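# Seat knob peg in top drawer, leave drawer open

## Task

Push the loose knob's square peg all the way into the hole in the top drawer, and finish with that same drawer standing open by 85 mm or more.

## Robot and tools

Robot: two six-joint arms with parallel grippers, left_arm and right_arm, on opposite sides of a table. Scene frame: origin at the table centre, table top at z = +0.020 m, +z up. left_arm's base sits at (-0.026, +0.460, +0.039) m on the +y side; right_arm's at (-0.021, -0.455, +0.039) m. The arm names do not match the sides of the camera images. A gripper's fingers point along its own +x and close along its own y. end_effector_position is the point between the fingers, 3 to 4 cm short of the tips; only the last 1.5 cm of each finger's inner face is flat.

Frames: printed positions, quaternions (wxyz) and velocities are in the scene frame. Offsets you send are measured along each Hand target's own axes. Printed poses can be wrong by a few cm, more at long reach.

Row format (used by execute_actions and move): 14 numbers, each in [-1, 1]. First left_arm: dx, dy, dz, rx, ry, rz, opening; then right_arm in the same order. Both arms always appear even if one stays still. dx..rz are an offset from that arm's Hand target as it was when the action or move began (not from the previous row); 1.0 equals 0.6 m of travel or 180 degrees of turn; rx, ry, rz form a single rotation vector. Sending the same offset again moves the arm further. Six zeros re-command the current Hand target. opening is absolute, not an offset: +1 fully open (0.080 m), -1 fully closed; empty fingers touch near -0.78. A 0 opening is a real command, so repeat the current opening to leave a gripper unchanged. Closing fully takes about 0.6 s.

execute_actions(actions, cameras): actions is a list of actions; each action is a table of up to 15 rows, one per 1/30 s step, and a short table repeats its last row for the rest. Images come back only for an empty actions list or if cameras names them (["all"], a list of names, or [] for none). An empty list also reports the scene number and extra state.

move(target, speed, blend, opening_speed, grip_force, blocking, cameras): drives each gripper in a straight line from its Hand target to the offset in target (one 14-number row, or up to 15 rows, all counted from the same starting Hand targets). speed is m/s, 0.002 to 4.3, default 0.25 (turns up to twice that in rad/s); one value or one per row. blend (m) rounds corners between rows; 0 stops at each. opening_speed (0.2 or more, scale units per second) ramps openings. grip_force sets per-pad force in N, 8 to 34, single or per arm, and persists. blocking=false returns early while the move runs. Moves last at least 0.5 s, are cut off at 10 s, do not avoid obstacles, and lag or overshoot more when fast. Steer clear of passing near an arm's own base.

wait(seconds 0 to 10, cameras) lets time pass holding commands. stop(cameras) brakes a running move. zoom_image(camera, region [x0,y0,x1,y1] pixels, at most 504x504) enlarges part of the latest image of cam_high, cam_low (504x504), cam_left_wrist or cam_right_wrist (672x504). read_manual(section) gives licence text only. finished_scene(scene) ends the scene irreversibly; the goal must hold with the robot let go. Scene 1 is practice.

Result lines: Hand target is the last commanded pose after clipping; the next offsets count from it. end_effector_position/quat show where the gripper actually is, often short of target because of friction and weight; send the remaining gap as an offset. grip_measured is the finger opening on the command scale (reads a few mm off; under full squeeze up to about 0.067 narrower than the part). To grip, command about 0.08 below the reading at first contact. Joint torques and External joint torques (estimates of outside push, order as Joint positions) hint at contact. Tool commands shows current commands. The move: line gives the ending: done (within 8 mm and 2 degrees), off_target, moving, held, blocked (stopped far from aim by something in the way; arms then hold still), fault. limits=paced means the pose was clipped; limits=held means steps were withheld. The controller clips orientation commands to 32 degrees from the measured one per step.

Avoid: dropping parts or letting go of moving ones, knocking anything off the table, hitting fixed or heavy things, hard pushes, arms or grippers touching each other (the clearance check does not cover grippers or wrist cameras), straining a camera cable. Contact torque at a joint limit (waist 17.4, shoulder 21.6, elbow 21.5, wrist pitch 5.67, wrist yaw 5.65, wrist roll 5.3 N m) halts that arm 10 s. Huge one-step jumps cause OVER-SPEED faults; long stretched or pushing holds heat motors (MOTOR HOT from 50 °C, stop at 95 °C). To release a push, command the target back past the gripper. A loose object may get bumped now and then; check images after moves.

Each tool is called after "Call:" by a JSON object that holds its "name" and its "arguments".

## Session

Call:
{"name": "execute_actions", "arguments": {"actions": []}}

Scene clock: 0.00 s.
left_arm: end_effector_position=(-0.2140, +0.2252, +0.2241) grip_measured=+1.000 end_effector_quat_wxyz=(+0.596, +0.151, +0.340, -0.711) | right_arm: end_effector_position=(-0.2022, -0.1813, +0.1652) grip_measured=+1.000 end_effector_quat_wxyz=(+0.222, -0.083, -0.282, +0.930)
Joint positions: left_arm=[-0.881 1.069 0.788 -0.474 -0.44 -0.779 0.08] | right_arm=[0.246 1.665 0.251 1.368 -0.865 -0.631 0.08]
Joint velocities: within noise
Joint torques (N m): no reading
External joint torques (N m): no reading
Motor temperatures (°C): left_arm=[30 28 30 31 32 33] | right_arm=[29 32 31 33 33 31]
Heat: left arm: hottest wrist roll 33 °C (+0.0 °C/min); right arm: hottest wrist pitch 33 °C (+0.0 °C/min).
Hand target: left_arm -0.2141, +0.2249, +0.2258; +0.596, +0.148, +0.340, -0.712 | right_arm -0.2023, -0.1809, +0.1666; +0.223, -0.082, -0.284, +0.929
Tool commands: left_gripper/opening=+1.0 right_gripper/opening=+1.0

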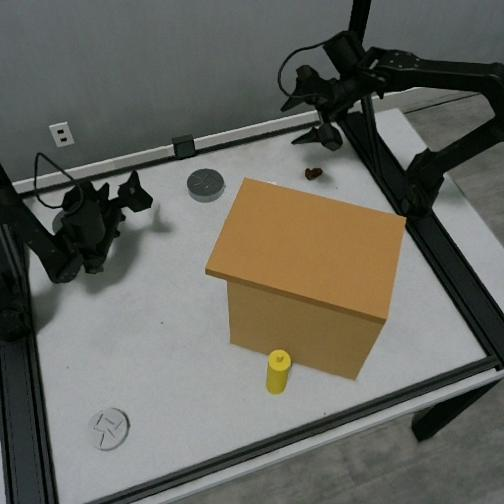

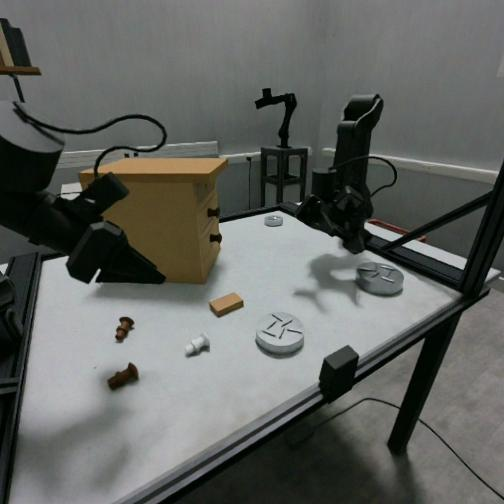

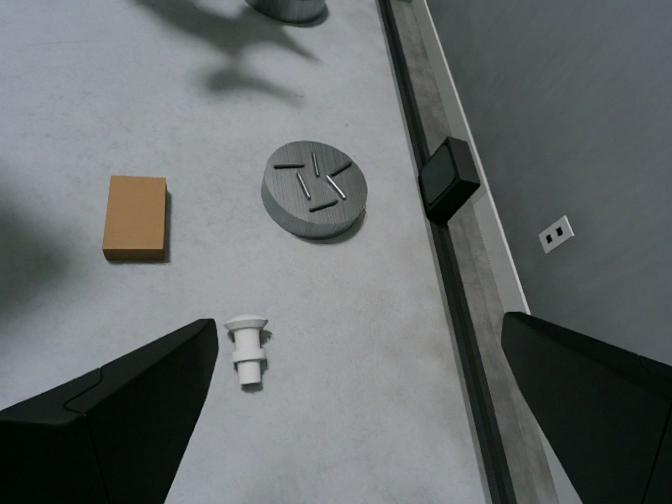

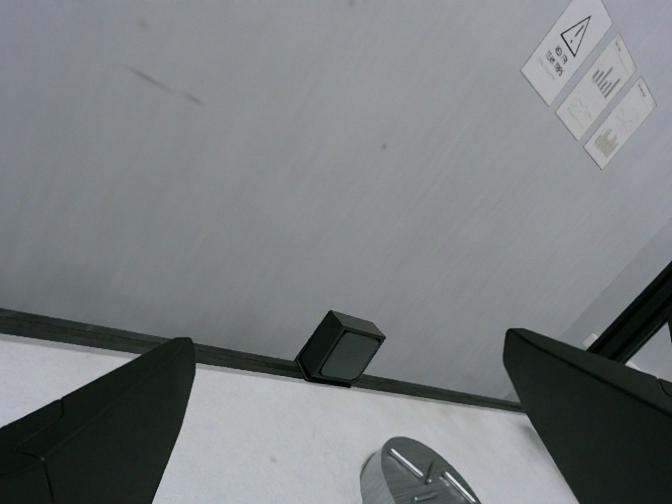

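Call:
{"name": "zoom_image", "arguments": {"camera": "cam_low", "region": [80, 140, 250, 310]}}

Call:
{"name": "zoom_image", "arguments": {"camera": "cam_low", "region": [90, 280, 330, 420]}}

Call:
{"name": "zoom_image", "arguments": {"camera": "cam_left_wrist", "region": [180, 280, 320, 420]}}

Call:
{"name": "zoom_image", "arguments": {"camera": "cam_high", "region": [150, 120, 450, 420]}}

Scaled by 2.965 from the camera's 504x504 image, which has a finer 720x720 frame.

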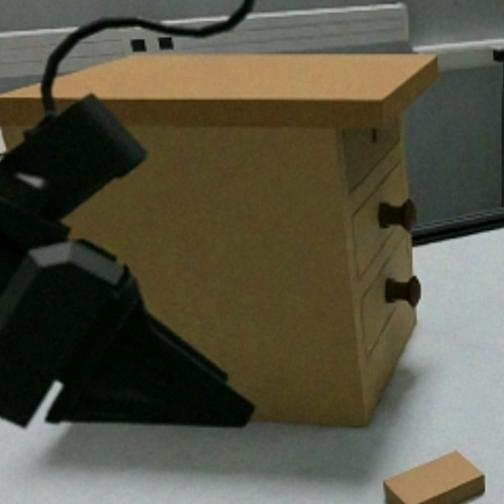

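Scaled by 2.100 from the camera's 504x504 image, which has a finer 720x720 frame.

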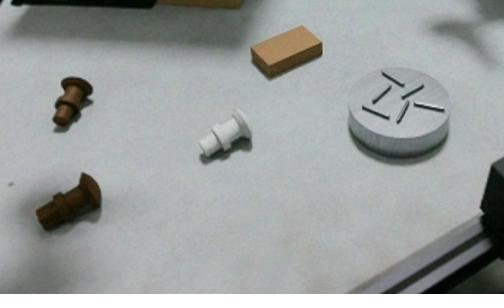

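Scaled by 3.600 from the camera's 672x504 image, which has a finer 960x720 frame.

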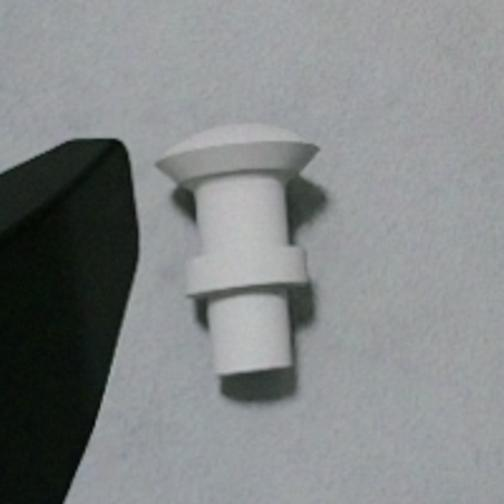

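Scaled by 1.680 from the camera's 504x504 image, which has a finer 720x720 frame.

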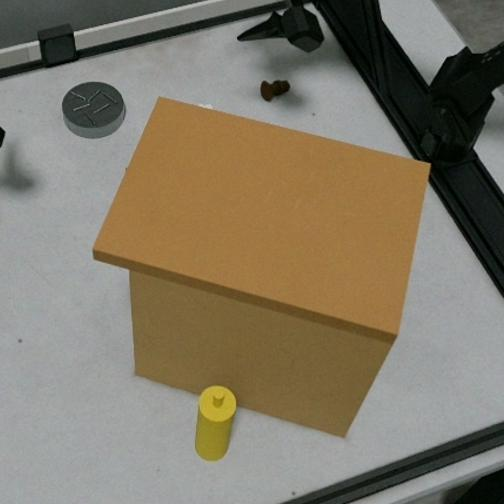

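Call:
{"name": "move", "arguments": {"target": [-0.161, -0.038, -0.016, 0, 0, 0, 1, 0, 0, 0, 0, 0, 0, 1], "cameras": ["cam_left_wrist", "cam_high"]}}

Scene clock: 3.77 s.
left_arm: end_effector_position=(-0.2127, +0.3053, +0.2816) grip_measured=+1.000 end_effector_quat_wxyz=(+0.595, +0.153, +0.340, -0.712) | right_arm: end_effector_position=(-0.2022, -0.1813, +0.1652) grip_measured=+1.000 end_effector_quat_wxyz=(+0.222, -0.083, -0.282, +0.930)
Joint positions: left_arm=[-1.285 0.983 1.017 -0.99 -0.705 -1.139 0.08] | right_arm=[0.246 1.665 0.251 1.368 -0.865 -0.631 0.08]
Joint torques (N m): left_arm=[-0.32 -1.44 5.36 0.98 -0.64 -0.14] | right_arm=[-0.08 -4.61 3.73 1.18 0.03 0.01]
External joint torques (N m): left_arm=[-0.31 0.47 -0.72 -0.11 -0.29 -0.16] | right_arm=[-0.08 -0.48 0.29 -0.21 0.05 -0.02]
Heat: left arm: hottest wrist roll 33 °C (+0.0 °C/min); right arm: hottest wrist pitch 33 °C (+0.0 °C/min).
Hand target: left_arm -0.2140, +0.3048, +0.2853; +0.596, +0.148, +0.340, -0.712 | right_arm -0.2023, -0.1809, +0.1666; +0.223, -0.082, -0.284, +0.929
Off the commanded pose: left_arm 0.004 m, 1 deg | right_arm 0.001 m, 0 deg.
move: done
Images, in order (width x height): cam_high 504x504, cam_left_wrist 672x504.

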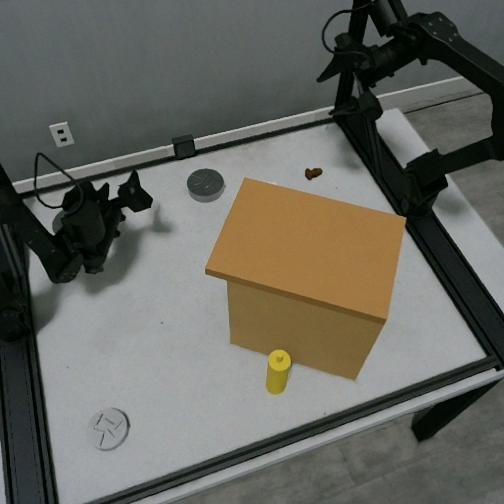

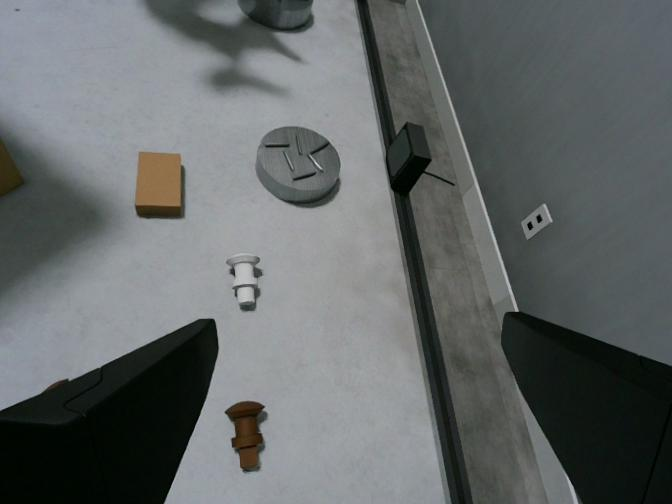

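Call:
{"name": "zoom_image", "arguments": {"camera": "cam_left_wrist", "region": [190, 390, 300, 480]}}

Call:
{"name": "zoom_image", "arguments": {"camera": "cam_left_wrist", "region": [200, 240, 290, 320]}}

Call:
{"name": "zoom_image", "arguments": {"camera": "cam_high", "region": [290, 150, 340, 200]}}

Scaled by 4.582 from the camera's 672x504 image, which has a finer 960x720 frame.

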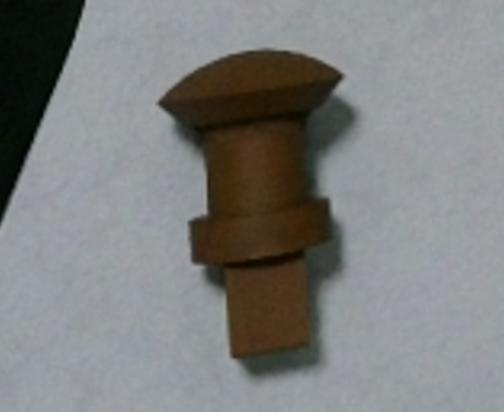

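Scaled by 5.600 from the camera's 672x504 image, which has a finer 960x720 frame.

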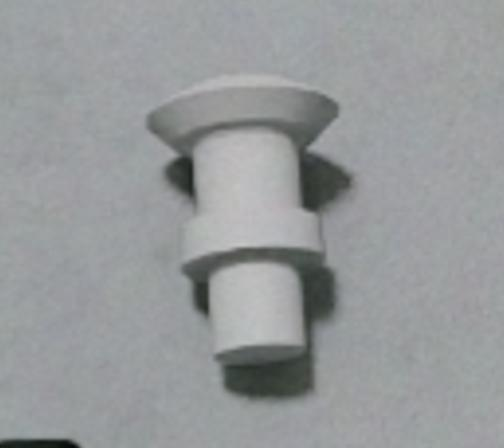

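Scaled by 10.080 from the camera's 504x504 image, which has a finer 720x720 frame.

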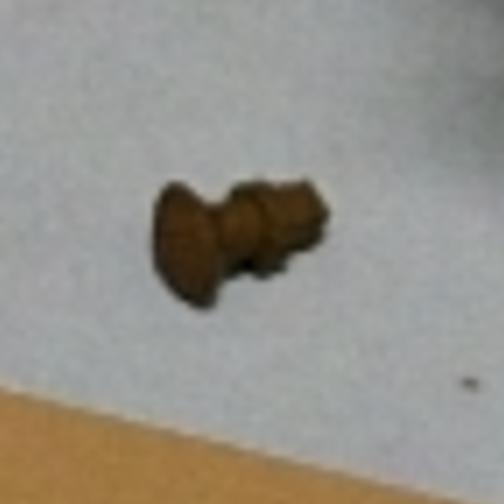

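Call:
{"name": "move", "arguments": {"target": [-0.052, 0.206, 0.041, 0, 0, 0, 1, 0, 0, 0, 0, 0, 0, 1], "cameras": ["cam_left_wrist", "cam_low"]}}

Scene clock: 8.57 s.
left_arm: end_effector_position=(-0.0841, +0.3045, +0.2853) grip_measured=+1.000 end_effector_quat_wxyz=(+0.597, +0.149, +0.341, -0.711) | right_arm: end_effector_position=(-0.2022, -0.1813, +0.1652) grip_measured=+1.000 end_effector_quat_wxyz=(+0.222, -0.083, -0.282, +0.930)
Joint positions: left_arm=[-0.453 0.517 0.902 -1.058 -0.116 -0.492 0.08] | right_arm=[0.246 1.665 0.251 1.368 -0.865 -0.631 0.08]
Joint torques (N m): left_arm=[0.38 0.54 3.02 2 0.13 0.21] | right_arm=[0.08 -4.62 3.71 1.18 -0.03 0.02]
External joint torques (N m): left_arm=[0.38 -0.25 -2.67 0.51 0.19 0.19] | right_arm=[0.08 -0.45 0.25 -0.21 -0.01 -0.02]
Heat: left arm: hottest elbow 33 °C (+21.0 °C/min); right arm: hottest wrist pitch 34 °C (+7.0 °C/min).
Hand target: left_arm -0.0841, +0.3047, +0.2844; +0.596, +0.148, +0.340, -0.712 | right_arm -0.2023, -0.1809, +0.1666; +0.223, -0.082, -0.284, +0.929
Off the commanded pose: left_arm 0.001 m, 0 deg | right_arm 0.001 m, 0 deg.
move: done
Images, in order (width x height): cam_low 504x504, cam_left_wrist 672x504.

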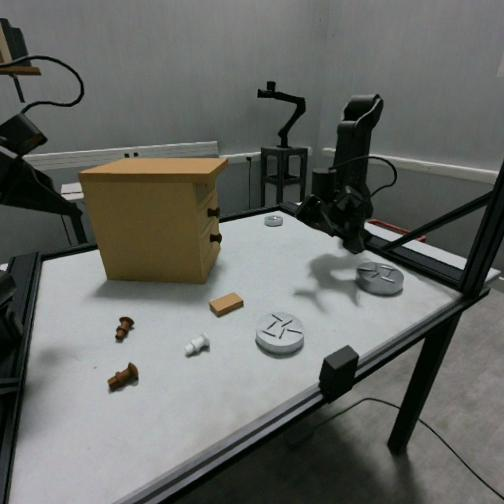

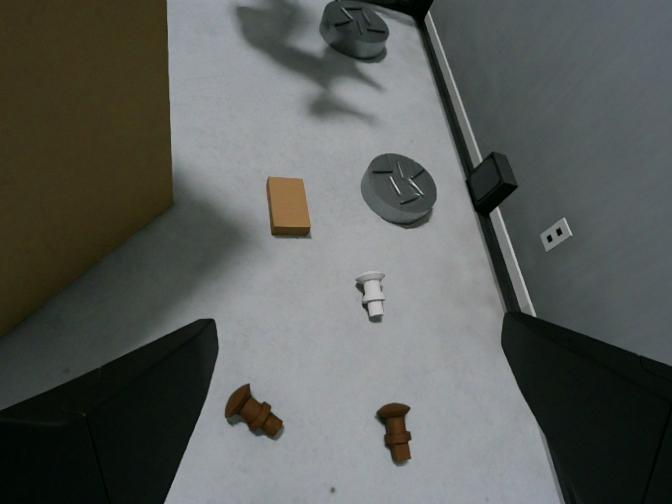

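Call:
{"name": "zoom_image", "arguments": {"camera": "cam_left_wrist", "region": [210, 370, 300, 450]}}

Call:
{"name": "zoom_image", "arguments": {"camera": "cam_left_wrist", "region": [360, 390, 440, 470]}}

Call:
{"name": "zoom_image", "arguments": {"camera": "cam_low", "region": [100, 310, 150, 395]}}

Call:
{"name": "zoom_image", "arguments": {"camera": "cam_low", "region": [180, 150, 250, 290]}}

Scaled by 5.600 from the camera's 672x504 image, which has a finer 960x720 frame.

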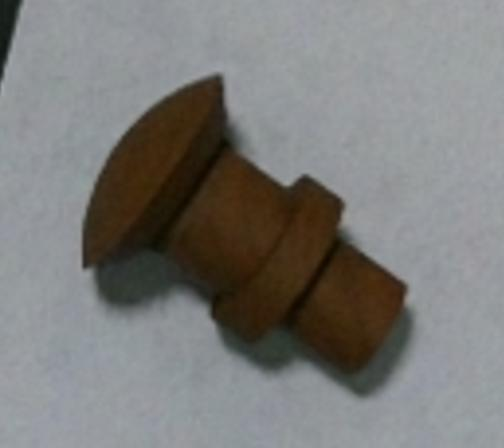

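Scaled by 6.300 from the camera's 672x504 image, which has a finer 960x720 frame.

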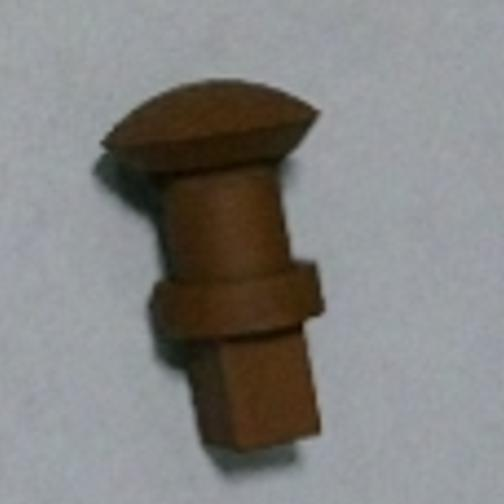

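Scaled by 5.929 from the camera's 504x504 image, which has a finer 720x720 frame.

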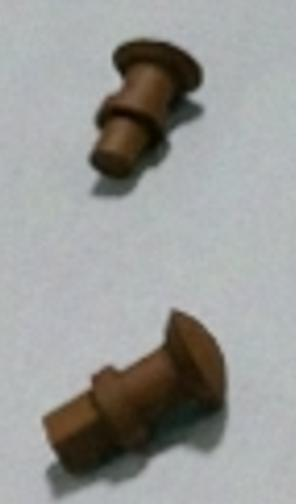

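Scaled by 3.600 from the camera's 504x504 image, which has a finer 720x720 frame.

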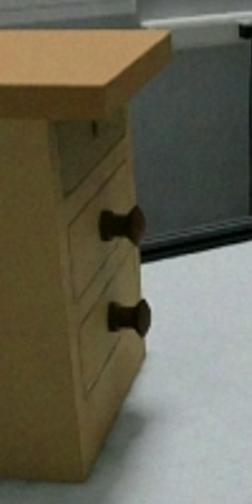

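Call:
{"name": "move", "arguments": {"target": [0, 0, 0, 0, 0, 0, 1, -0.2432, -0.3297, -0.0038, 0.2833, 0.2690, -0.4283, 1], "cameras": ["cam_right_wrist", "cam_low"]}}

Scene clock: 17.67 s.
left_arm: end_effector_position=(-0.0841, +0.3045, +0.2853) grip_measured=+1.000 end_effector_quat_wxyz=(+0.597, +0.149, +0.341, -0.711) | right_arm: end_effector_position=(-0.0007, -0.1025, +0.2759) grip_measured=+1.000 end_effector_quat_wxyz=(+0.812, -0.145, +0.219, +0.521)
Joint positions: left_arm=[-0.453 0.517 0.902 -1.058 -0.116 -0.492 0.08] | right_arm=[0.161 1.22 0.982 -0.372 0.487 0.308 0.08]
Joint torques (N m): left_arm=[0.19 0.55 3.02 2 0.09 0.17] | right_arm=[-0.14 -3.97 8.15 1.07 0.32 0.07]
External joint torques (N m): left_arm=[0.19 -0.2 -2.72 0.5 0.14 0.15] | right_arm=[-0.14 0.07 1.6 -0.37 0.15 0.06]
Heat: left arm: hottest wrist pitch 34 °C (+10.2 °C/min); right arm: hottest wrist pitch 35 °C (+6.8 °C/min).
Hand target: left_arm -0.0842, +0.3047, +0.2844; +0.596, +0.148, +0.340, -0.712 | right_arm +0.0004, -0.1007, +0.2803; +0.815, -0.139, +0.218, +0.519
Off the commanded pose: left_arm 0.001 m, 0 deg | right_arm 0.005 m, 1 deg.
move: done
Images, in order (width x height): cam_low 504x504, cam_right_wrist 672x504.

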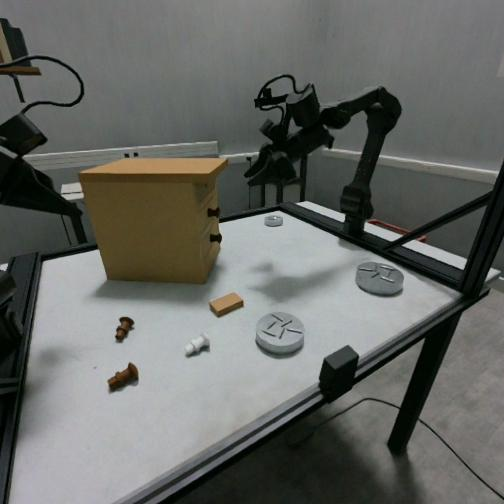

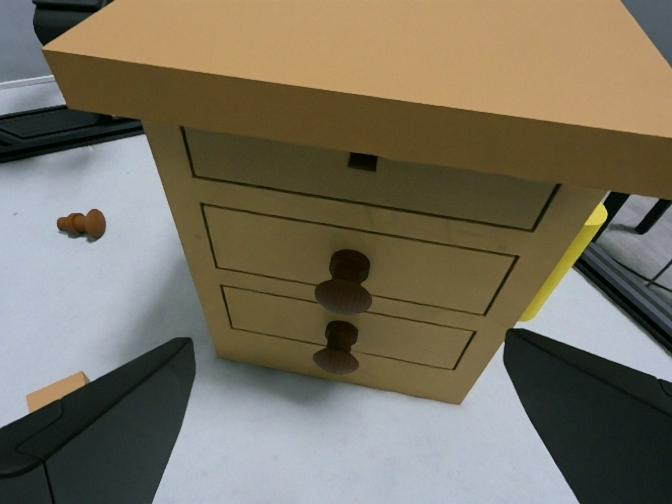

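Call:
{"name": "zoom_image", "arguments": {"camera": "cam_right_wrist", "region": [320, 130, 400, 190]}}

Call:
{"name": "zoom_image", "arguments": {"camera": "cam_right_wrist", "region": [180, 180, 260, 240]}}

Call:
{"name": "zoom_image", "arguments": {"camera": "cam_right_wrist", "region": [460, 230, 540, 290]}}

Call:
{"name": "zoom_image", "arguments": {"camera": "cam_right_wrist", "region": [160, 310, 240, 370]}}

Call:
{"name": "zoom_image", "arguments": {"camera": "cam_right_wrist", "region": [470, 300, 550, 360]}}

Scaled by 6.300 from the camera's 672x504 image, which has a finer 960x720 frame.

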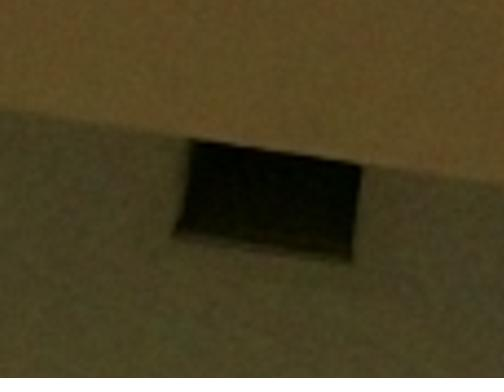

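Scaled by 6.300 from the camera's 672x504 image, which has a finer 960x720 frame.

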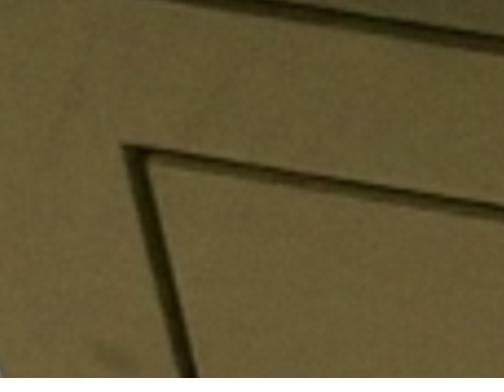

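Scaled by 6.300 from the camera's 672x504 image, which has a finer 960x720 frame.

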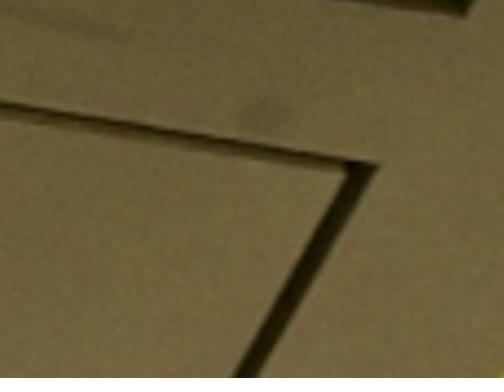

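Scaled by 6.300 from the camera's 672x504 image, which has a finer 960x720 frame.

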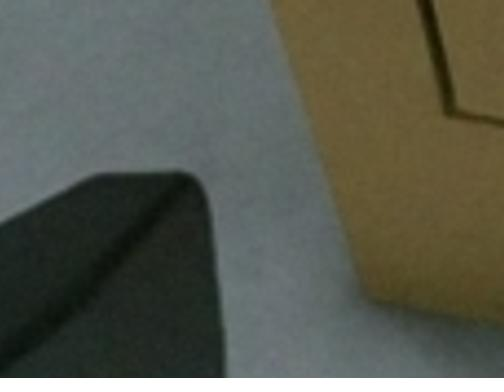

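Scaled by 6.300 from the camera's 672x504 image, which has a finer 960x720 frame.

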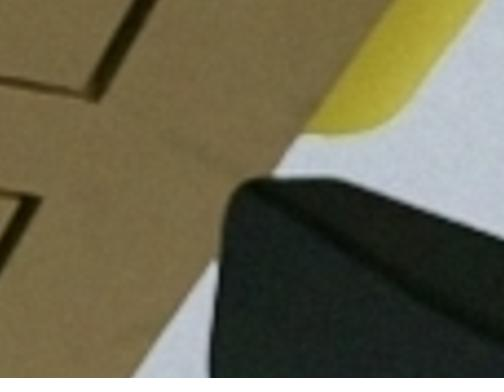

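Call:
{"name": "move", "arguments": {"target": [0, 0, 0, 0, 0, 0, 1, -0.1, 0, 0, 0, 0, 0, 1], "cameras": ["cam_right_wrist"]}}

Call:
{"name": "zoom_image", "arguments": {"camera": "cam_right_wrist", "region": [200, 130, 300, 205]}}

Call:
{"name": "zoom_image", "arguments": {"camera": "cam_right_wrist", "region": [460, 170, 560, 245]}}

Call:
{"name": "zoom_image", "arguments": {"camera": "cam_right_wrist", "region": [320, 100, 400, 160]}}

Scene clock: 21.87 s.
left_arm: end_effector_position=(-0.0841, +0.3045, +0.2853) grip_measured=+1.000 end_effector_quat_wxyz=(+0.597, +0.149, +0.341, -0.711) | right_arm: end_effector_position=(-0.0213, -0.1475, +0.3035) grip_measured=+1.000 end_effector_quat_wxyz=(+0.813, -0.149, +0.220, +0.518)
Joint positions: left_arm=[-0.453 0.517 0.902 -1.058 -0.116 -0.492 0.08] | right_arm=[0.3 1.088 1.032 -0.615 0.603 0.407 0.08]
Joint torques (N m): left_arm=[0.19 0.53 3.03 1.99 0.09 0.17] | right_arm=[0.23 -4.02 7.98 0.99 0.38 0.18]
External joint torques (N m): left_arm=[0.21 -0.27 -2.62 0.52 0.14 0.15] | right_arm=[0.25 -0.95 1.56 -0.38 0.15 0.17]
Heat: left arm: hottest wrist pitch 34 °C (+8.2 °C/min); right arm: hottest wrist pitch 35 °C (+5.5 °C/min).
Hand target: left_arm -0.0842, +0.3047, +0.2844; +0.596, +0.148, +0.340, -0.712 | right_arm -0.0215, -0.1478, +0.3103; +0.815, -0.139, +0.218, +0.519
Off the commanded pose: left_arm 0.001 m, 0 deg | right_arm 0.007 m, 1 deg.
move: done
Images, in order (width x height): cam_right_wrist 672x504.

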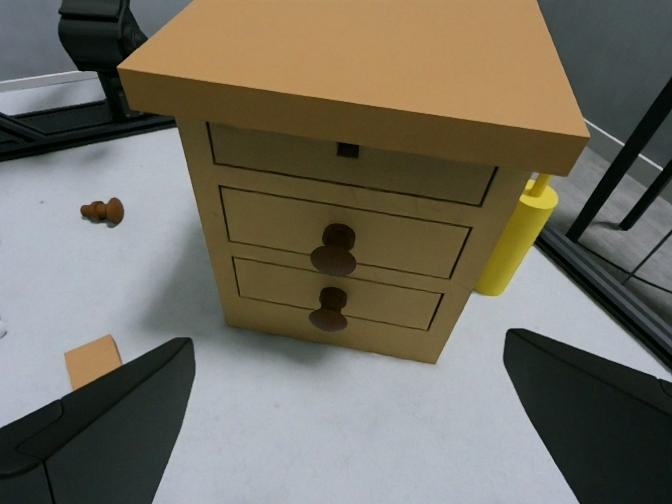

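Scaled by 5.040 from the camera's 672x504 image, which has a finer 960x720 frame.

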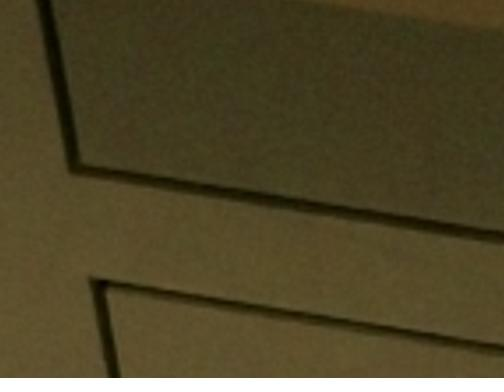

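Scaled by 5.040 from the camera's 672x504 image, which has a finer 960x720 frame.

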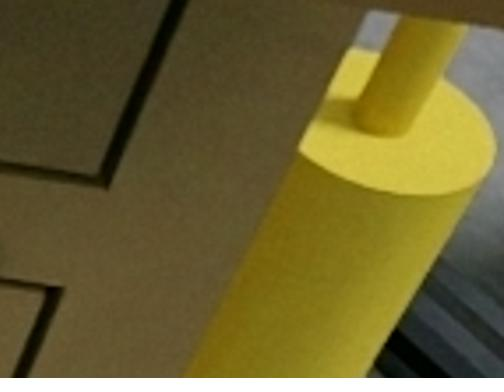

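Scaled by 6.300 from the camera's 672x504 image, which has a finer 960x720 frame.

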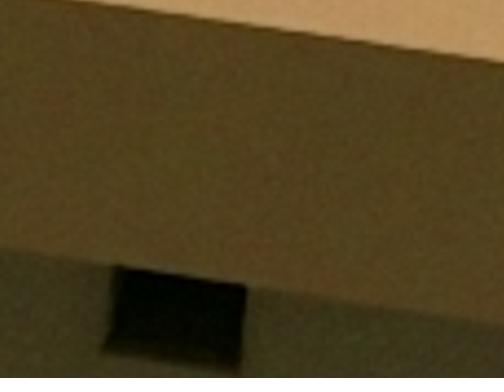

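Call:
{"name": "move", "arguments": {"target": [0, 0, 0, 0, 0, 0, 1, 0, 0.1, 0, 0, 0, 0, 1], "cameras": ["cam_right_wrist"]}}

Call:
{"name": "zoom_image", "arguments": {"camera": "cam_right_wrist", "region": [280, 120, 380, 195]}}

Call:
{"name": "zoom_image", "arguments": {"camera": "cam_right_wrist", "region": [540, 170, 640, 245]}}

Call:
{"name": "zoom_image", "arguments": {"camera": "cam_right_wrist", "region": [400, 100, 480, 160]}}

Scene clock: 24.60 s.
left_arm: end_effector_position=(-0.0841, +0.3045, +0.2853) grip_measured=+1.000 end_effector_quat_wxyz=(+0.597, +0.149, +0.341, -0.711) | right_arm: end_effector_position=(-0.0750, -0.1238, +0.3064) grip_measured=+1.000 end_effector_quat_wxyz=(+0.813, -0.145, +0.218, +0.519)
Joint positions: left_arm=[-0.453 0.517 0.902 -1.058 -0.116 -0.492 0.08] | right_arm=[0.489 1.265 1.163 -0.658 0.747 0.563 0.08]
Joint torques (N m): left_arm=[0.19 0.54 3.02 1.99 0.09 0.17] | right_arm=[0.19 -4.1 7.68 0.82 0.49 0.17]
External joint torques (N m): left_arm=[0.2 -0.25 -2.67 0.5 0.15 0.15] | right_arm=[0.19 0.06 1.34 -0.44 0.19 0.16]
Heat: left arm: hottest wrist pitch 35 °C (+9.8 °C/min); right arm: hottest elbow 35 °C (+9.8 °C/min).
Hand target: left_arm -0.0842, +0.3047, +0.2844; +0.596, +0.148, +0.340, -0.712 | right_arm -0.0760, -0.1225, +0.3103; +0.814, -0.139, +0.218, +0.519
Off the commanded pose: left_arm 0.001 m, 0 deg | right_arm 0.004 m, 1 deg.
move: done
Images, in order (width x height): cam_right_wrist 672x504.

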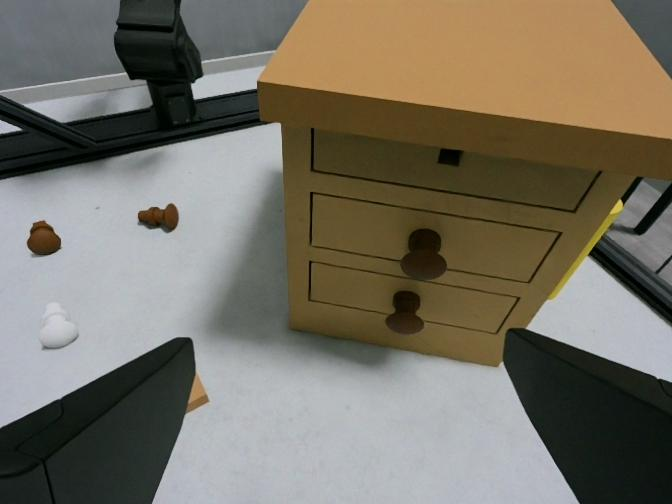

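Scaled by 5.040 from the camera's 672x504 image, which has a finer 960x720 frame.

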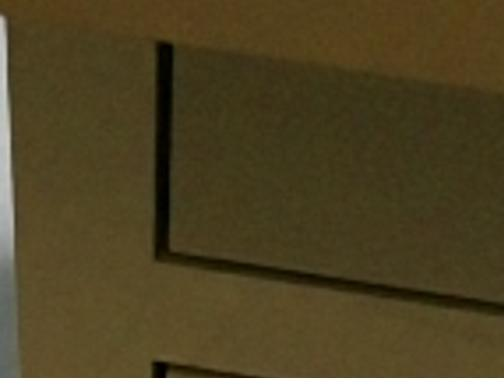

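Scaled by 5.040 from the camera's 672x504 image, which has a finer 960x720 frame.

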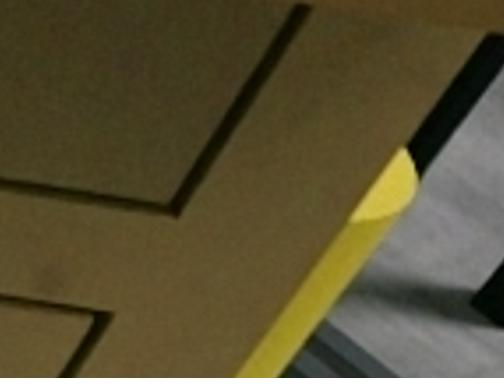

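Scaled by 6.300 from the camera's 672x504 image, which has a finer 960x720 frame.

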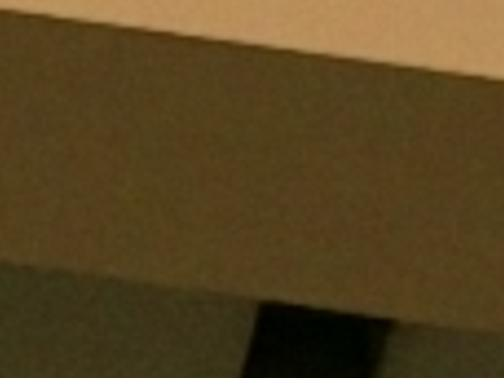

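Call:
{"name": "move", "arguments": {"target": [0.2572, -0.1365, -0.1708, 0.0115, 0.2678, 0.1076, 1, 0, 0, 0, 0, 0, 0, 1], "cameras": ["cam_left_wrist", "cam_low"]}}

Scene clock: 30.93 s.
left_arm: end_effector_position=(-0.2171, +0.2625, +0.1399) grip_measured=+1.000 end_effector_quat_wxyz=(+0.513, +0.488, +0.509, -0.489) | right_arm: end_effector_position=(-0.0750, -0.1238, +0.3065) grip_measured=+1.000 end_effector_quat_wxyz=(+0.813, -0.145, +0.218, +0.519)
Joint positions: left_arm=[-0.762 1.596 1.163 -1.136 -0.005 -0.815 0.08] | right_arm=[0.489 1.265 1.163 -0.658 0.747 0.563 0.08]
Joint torques (N m): left_arm=[-0.28 -5.17 4.64 0.06 0.13 -0.11] | right_arm=[0.04 -3.92 7.66 0.81 0.45 0.12]
External joint torques (N m): left_arm=[-0.32 0.51 -0.91 -0.3 0.18 -0.11] | right_arm=[0.02 0.16 1.34 -0.46 0.16 0.11]
Heat: left arm: hottest wrist pitch 35 °C (+7.8 °C/min); right arm: hottest elbow 35 °C (+7.8 °C/min).
Hand target: left_arm -0.2197, +0.2617, +0.1402; +0.511, +0.489, +0.511, -0.488 | right_arm -0.0759, -0.1225, +0.3103; +0.815, -0.139, +0.218, +0.519
Off the commanded pose: left_arm 0.003 m, 0 deg | right_arm 0.004 m, 1 deg.
move: done
Images, in order (width x height): cam_low 504x504, cam_left_wrist 672x504.

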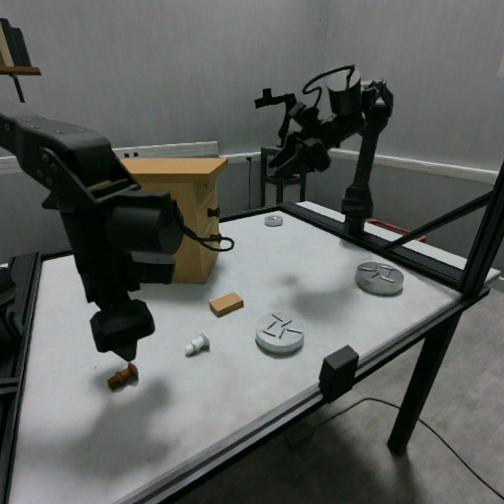

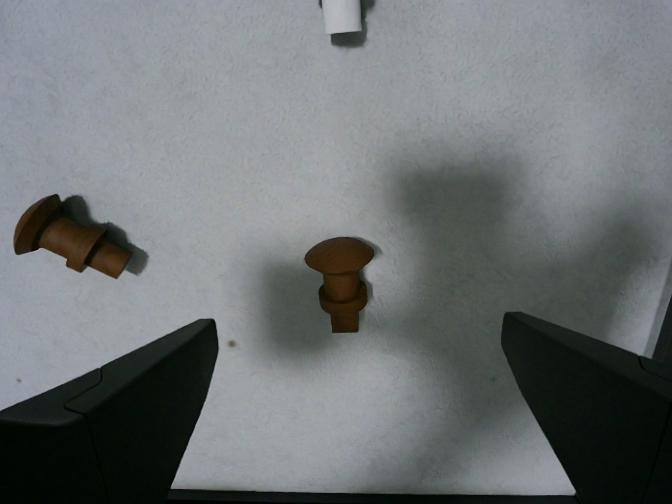

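Call:
{"name": "zoom_image", "arguments": {"camera": "cam_left_wrist", "region": [290, 220, 390, 350]}}

Scaled by 3.877 from the camera's 672x504 image, which has a finer 960x720 frame.

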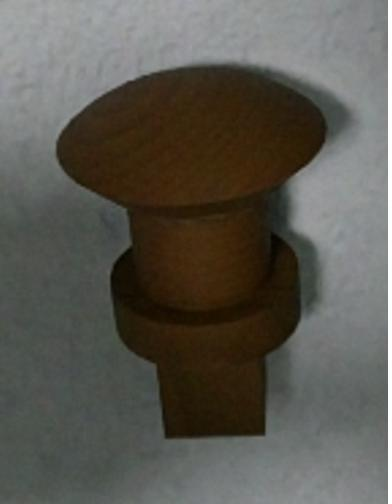

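Call:
{"name": "move", "arguments": {"target": [0.0667, 0, -0.008, 0, 0, 0, 1, 0, 0, 0, 0, 0, 0, 1], "cameras": ["cam_left_wrist"]}}

Call:
{"name": "zoom_image", "arguments": {"camera": "cam_left_wrist", "region": [270, 200, 420, 380]}}

Scene clock: 32.43 s.
left_arm: end_effector_position=(-0.2204, +0.2641, +0.1045) grip_measured=+1.000 end_effector_quat_wxyz=(+0.512, +0.484, +0.510, -0.494) | right_arm: end_effector_position=(-0.0750, -0.1238, +0.3065) grip_measured=+1.000 end_effector_quat_wxyz=(+0.813, -0.145, +0.218, +0.519)
Joint positions: left_arm=[-0.775 1.626 1.049 -0.979 -0.004 -0.828 0.08] | right_arm=[0.489 1.265 1.163 -0.658 0.747 0.563 0.08]
Joint torques (N m): left_arm=[-0.33 -5.33 2.56 0.53 0.12 -0.11] | right_arm=[0.12 -3.84 7.78 0.84 0.53 0.17]
External joint torques (N m): left_arm=[-0.32 0.4 -2.7 0.22 0.16 -0.11] | right_arm=[0.1 0.26 1.47 -0.42 0.23 0.17]
Heat: left arm: hottest wrist pitch 35 °C (+7.4 °C/min); right arm: hottest elbow 35 °C (+7.4 °C/min).
Hand target: left_arm -0.2199, +0.2664, +0.1002; +0.511, +0.488, +0.511, -0.489 | right_arm -0.0759, -0.1225, +0.3103; +0.815, -0.139, +0.218, +0.519
Off the commanded pose: left_arm 0.005 m, 1 deg | right_arm 0.004 m, 1 deg.
move: done
Images, in order (width x height): cam_left_wrist 672x504.

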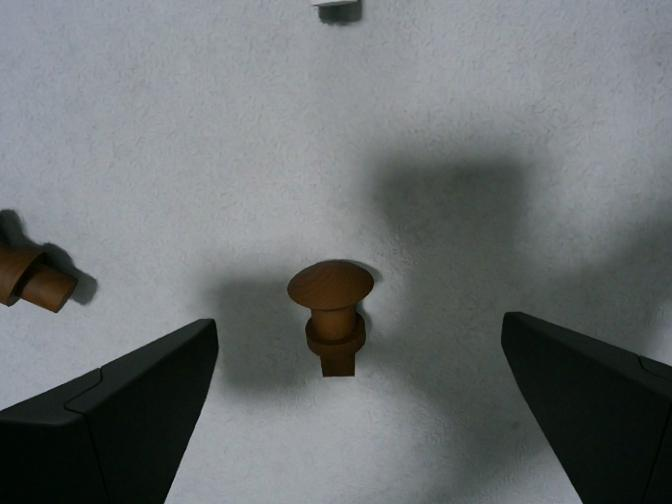

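Scaled by 2.800 from the camera's 672x504 image, which has a finer 960x720 frame.

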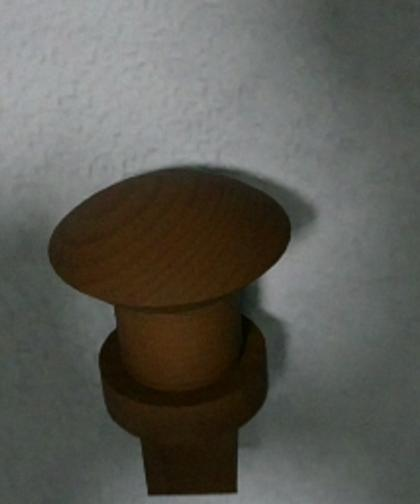

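Call:
{"name": "move", "arguments": {"target": [0.025, 0.0125, -0.0187, 0, 0, 0, 1, 0, 0, 0, 0, 0, 0, 1], "cameras": ["cam_left_wrist"], "speed": 0.1}}

Scene clock: 33.87 s.
left_arm: end_effector_position=(-0.2128, +0.2764, +0.0837) grip_measured=+1.000 end_effector_quat_wxyz=(+0.512, +0.492, +0.509, -0.486) | right_arm: end_effector_position=(-0.0750, -0.1238, +0.3065) grip_measured=+1.000 end_effector_quat_wxyz=(+0.813, -0.145, +0.218, +0.519)
Joint positions: left_arm=[-0.787 1.624 0.957 -0.913 -0.004 -0.84 0.08] | right_arm=[0.489 1.265 1.163 -0.658 0.747 0.563 0.08]
Joint torques (N m): left_arm=[-0.37 -7.77 2.46 0.49 0.12 -0.13] | right_arm=[0.13 -3.98 7.69 0.83 0.48 0.17]
External joint torques (N m): left_arm=[-0.4 -2.22 -2.68 0.19 0.17 -0.13] | right_arm=[0.12 0.1 1.39 -0.43 0.18 0.17]
Heat: left arm: hottest wrist pitch 35 °C (+7.1 °C/min); right arm: hottest elbow 35 °C (+7.1 °C/min).
Hand target: left_arm -0.2129, +0.2780, +0.0851; +0.511, +0.489, +0.511, -0.489 | right_arm -0.0759, -0.1225, +0.3103; +0.815, -0.139, +0.218, +0.519
Off the commanded pose: left_arm 0.002 m, 1 deg | right_arm 0.004 m, 1 deg.
move: done
Images, in order (width x height): cam_left_wrist 672x504.

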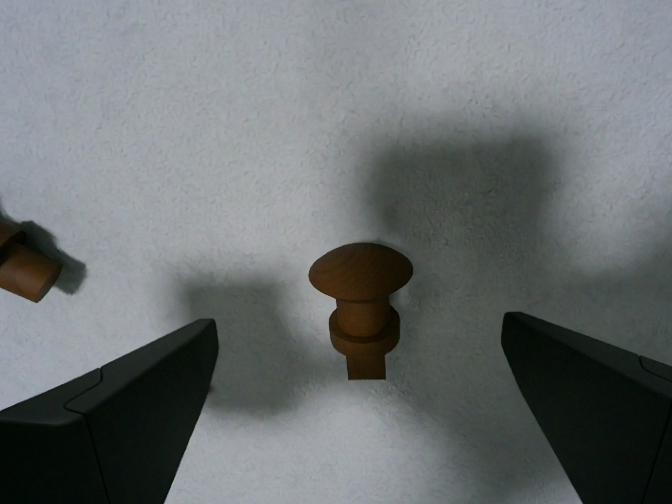

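Call:
{"name": "zoom_image", "arguments": {"camera": "cam_left_wrist", "region": [290, 230, 430, 390]}}

Scaled by 3.150 from the camera's 672x504 image, which has a finer 960x720 frame.

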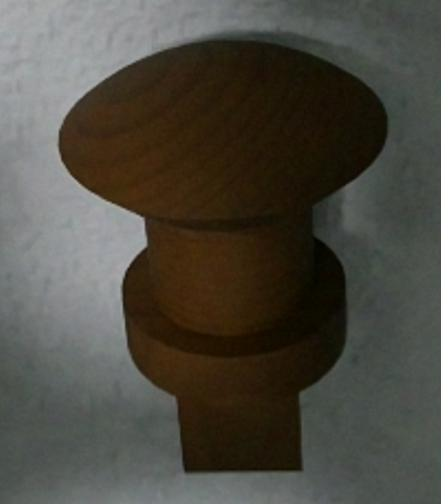

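Call:
{"name": "move", "arguments": {"target": [0.0267, -0.0025, 0, 0, 0, 0, 1, 0, 0, 0, 0, 0, 0, 1], "cameras": ["cam_left_wrist", "cam_low"], "speed": 0.08}}

Call:
{"name": "zoom_image", "arguments": {"camera": "cam_left_wrist", "region": [270, 230, 450, 410]}}

Call:
{"name": "zoom_image", "arguments": {"camera": "cam_low", "region": [70, 310, 170, 410]}}

Scene clock: 35.30 s.
left_arm: end_effector_position=(-0.2153, +0.2752, +0.0734) grip_measured=+1.000 end_effector_quat_wxyz=(+0.512, +0.484, +0.510, -0.494) | right_arm: end_effector_position=(-0.0750, -0.1238, +0.3065) grip_measured=+1.000 end_effector_quat_wxyz=(+0.813, -0.145, +0.218, +0.519)
Joint positions: left_arm=[-0.791 1.633 0.921 -0.845 -0.004 -0.844 0.08] | right_arm=[0.489 1.265 1.163 -0.658 0.747 0.563 0.08]
Joint torques (N m): left_arm=[-0.31 -5 2.32 0.53 0.11 -0.11] | right_arm=[0.06 -4 7.75 0.82 0.48 0.14]
External joint torques (N m): left_arm=[-0.34 0.53 -2.76 0.18 0.16 -0.11] | right_arm=[0.07 0.09 1.45 -0.44 0.18 0.14]
Heat: left arm: hottest wrist pitch 35 °C (+6.8 °C/min); right arm: hottest elbow 35 °C (+6.8 °C/min).
Hand target: left_arm -0.2144, +0.2779, +0.0692; +0.511, +0.488, +0.511, -0.489 | right_arm -0.0759, -0.1225, +0.3103; +0.815, -0.139, +0.218, +0.519
Off the commanded pose: left_arm 0.005 m, 1 deg | right_arm 0.004 m, 1 deg.
move: done
Images, in order (width x height): cam_low 504x504, cam_left_wrist 672x504.

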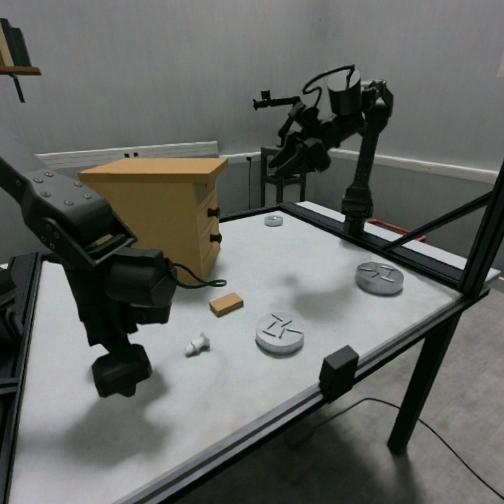

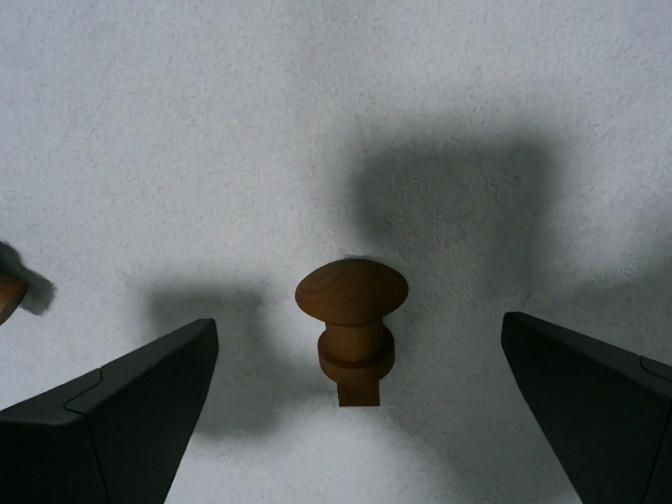

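Scaled by 2.800 from the camera's 672x504 image, which has a finer 960x720 frame.

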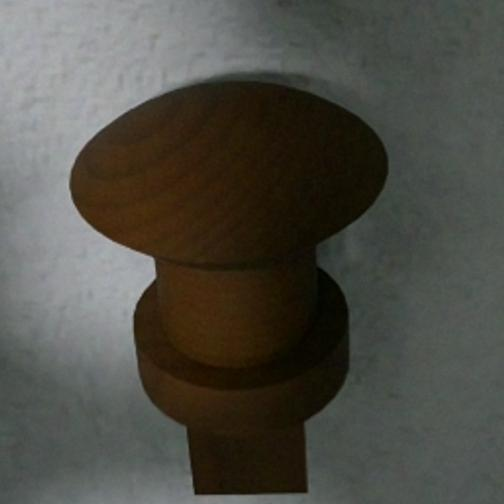

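Scaled by 5.040 from the camera's 504x504 image, which has a finer 720x720 frame.

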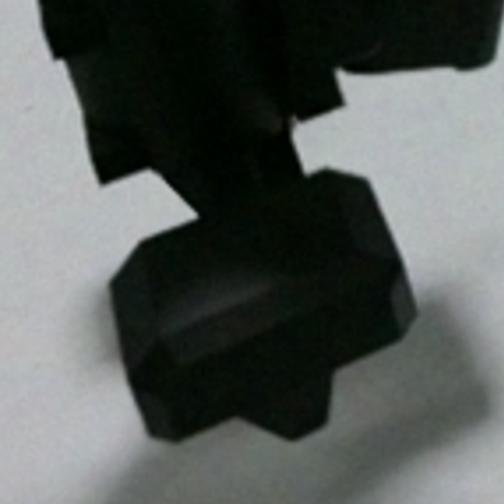

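Call:
{"name": "move", "arguments": {"target": [0.0133, 0.0017, -0.0075, 0, 0, 0, 1, 0, 0, 0, 0, 0, 0, 1], "cameras": ["cam_left_wrist"], "speed": 0.05}}

Call:
{"name": "zoom_image", "arguments": {"camera": "cam_left_wrist", "region": [200, 240, 520, 440]}}

Scene clock: 37.13 s.
left_arm: end_effector_position=(-0.2145, +0.2798, +0.0651) grip_measured=+1.000 end_effector_quat_wxyz=(+0.512, +0.484, +0.510, -0.494) | right_arm: end_effector_position=(-0.0750, -0.1238, +0.3065) grip_measured=+1.000 end_effector_quat_wxyz=(+0.813, -0.145, +0.218, +0.519)
Joint positions: left_arm=[-0.801 1.636 0.888 -0.809 -0.004 -0.854 0.08] | right_arm=[0.489 1.265 1.163 -0.658 0.747 0.563 0.08]
Joint torques (N m): left_arm=[-0.37 -4.94 2.32 0.52 0.11 -0.1] | right_arm=[0.12 -3.93 7.75 0.85 0.48 0.16]
External joint torques (N m): left_arm=[-0.34 0.51 -2.63 0.19 0.15 -0.1] | right_arm=[0.12 0.17 1.43 -0.41 0.18 0.15]
Heat: left arm: hottest wrist pitch 35 °C (+6.5 °C/min); right arm: hottest elbow 35 °C (+6.5 °C/min).
Hand target: left_arm -0.2135, +0.2825, +0.0611; +0.512, +0.489, +0.511, -0.488 | right_arm -0.0759, -0.1225, +0.3103; +0.815, -0.139, +0.218, +0.519
Off the commanded pose: left_arm 0.005 m, 1 deg | right_arm 0.004 m, 1 deg.
move: done
Images, in order (width x height): cam_left_wrist 672x504.

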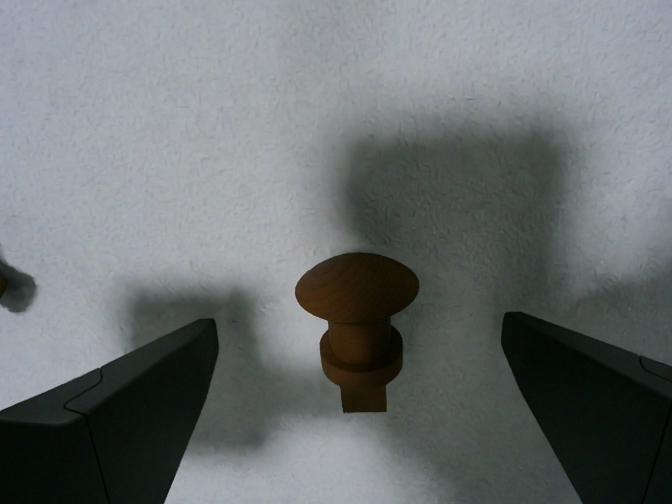

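Scaled by 1.575 from the camera's 672x504 image, which has a finer 960x720 frame.

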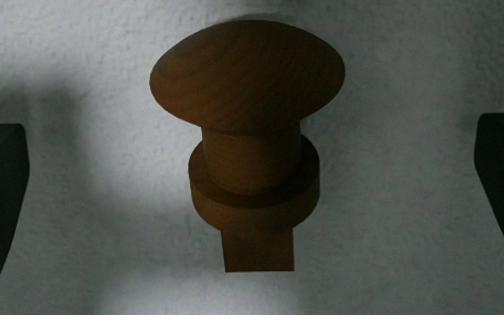

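Call:
{"name": "move", "arguments": {"target": [0, 0, -0.0045, 0, 0, 0, -0.45, 0, 0, 0, 0, 0, 0, 1], "cameras": ["cam_left_wrist"], "speed": 0.05, "opening_speed": 0.8, "grip_force": [15, 34]}}

Scene clock: 42.20 s.
left_arm: end_effector_position=(-0.2144, +0.2828, +0.0636) grip_measured=-0.299 end_effector_quat_wxyz=(+0.512, +0.486, +0.510, -0.491) | right_arm: end_effector_position=(-0.0750, -0.1238, +0.3065) grip_measured=+1.000 end_effector_quat_wxyz=(+0.813, -0.145, +0.218, +0.519)
Joint positions: left_arm=[-0.809 1.636 0.881 -0.808 -0.004 -0.862 0.022] | right_arm=[0.489 1.265 1.163 -0.658 0.747 0.563 0.08]
Joint torques (N m): left_arm=[-0.32 -5.66 2.23 0.53 0.11 -0.11] | right_arm=[0.28 -3.97 7.8 0.86 0.45 0.21]
External joint torques (N m): left_arm=[-0.33 -0.21 -2.74 0.19 0.16 -0.11] | right_arm=[0.27 0.2 1.44 -0.4 0.15 0.21]
Heat: left arm: hottest wrist pitch 34 °C (+4.3 °C/min); right arm: hottest elbow 35 °C (+5.7 °C/min).
Hand target: left_arm -0.2137, +0.2852, +0.0612; +0.512, +0.489, +0.511, -0.488 | right_arm -0.0759, -0.1225, +0.3103; +0.815, -0.139, +0.218, +0.519
Off the commanded pose: left_arm 0.004 m, 0 deg | right_arm 0.004 m, 1 deg.
grip_force (N): 15, 34
move: done
Images, in order (width x height): cam_left_wrist 672x504.

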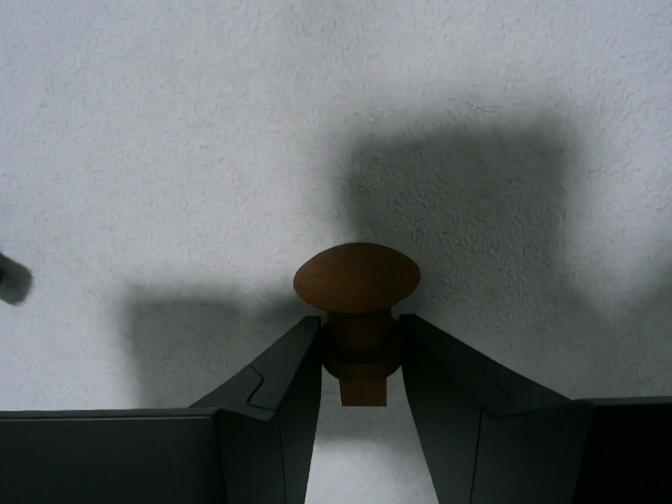

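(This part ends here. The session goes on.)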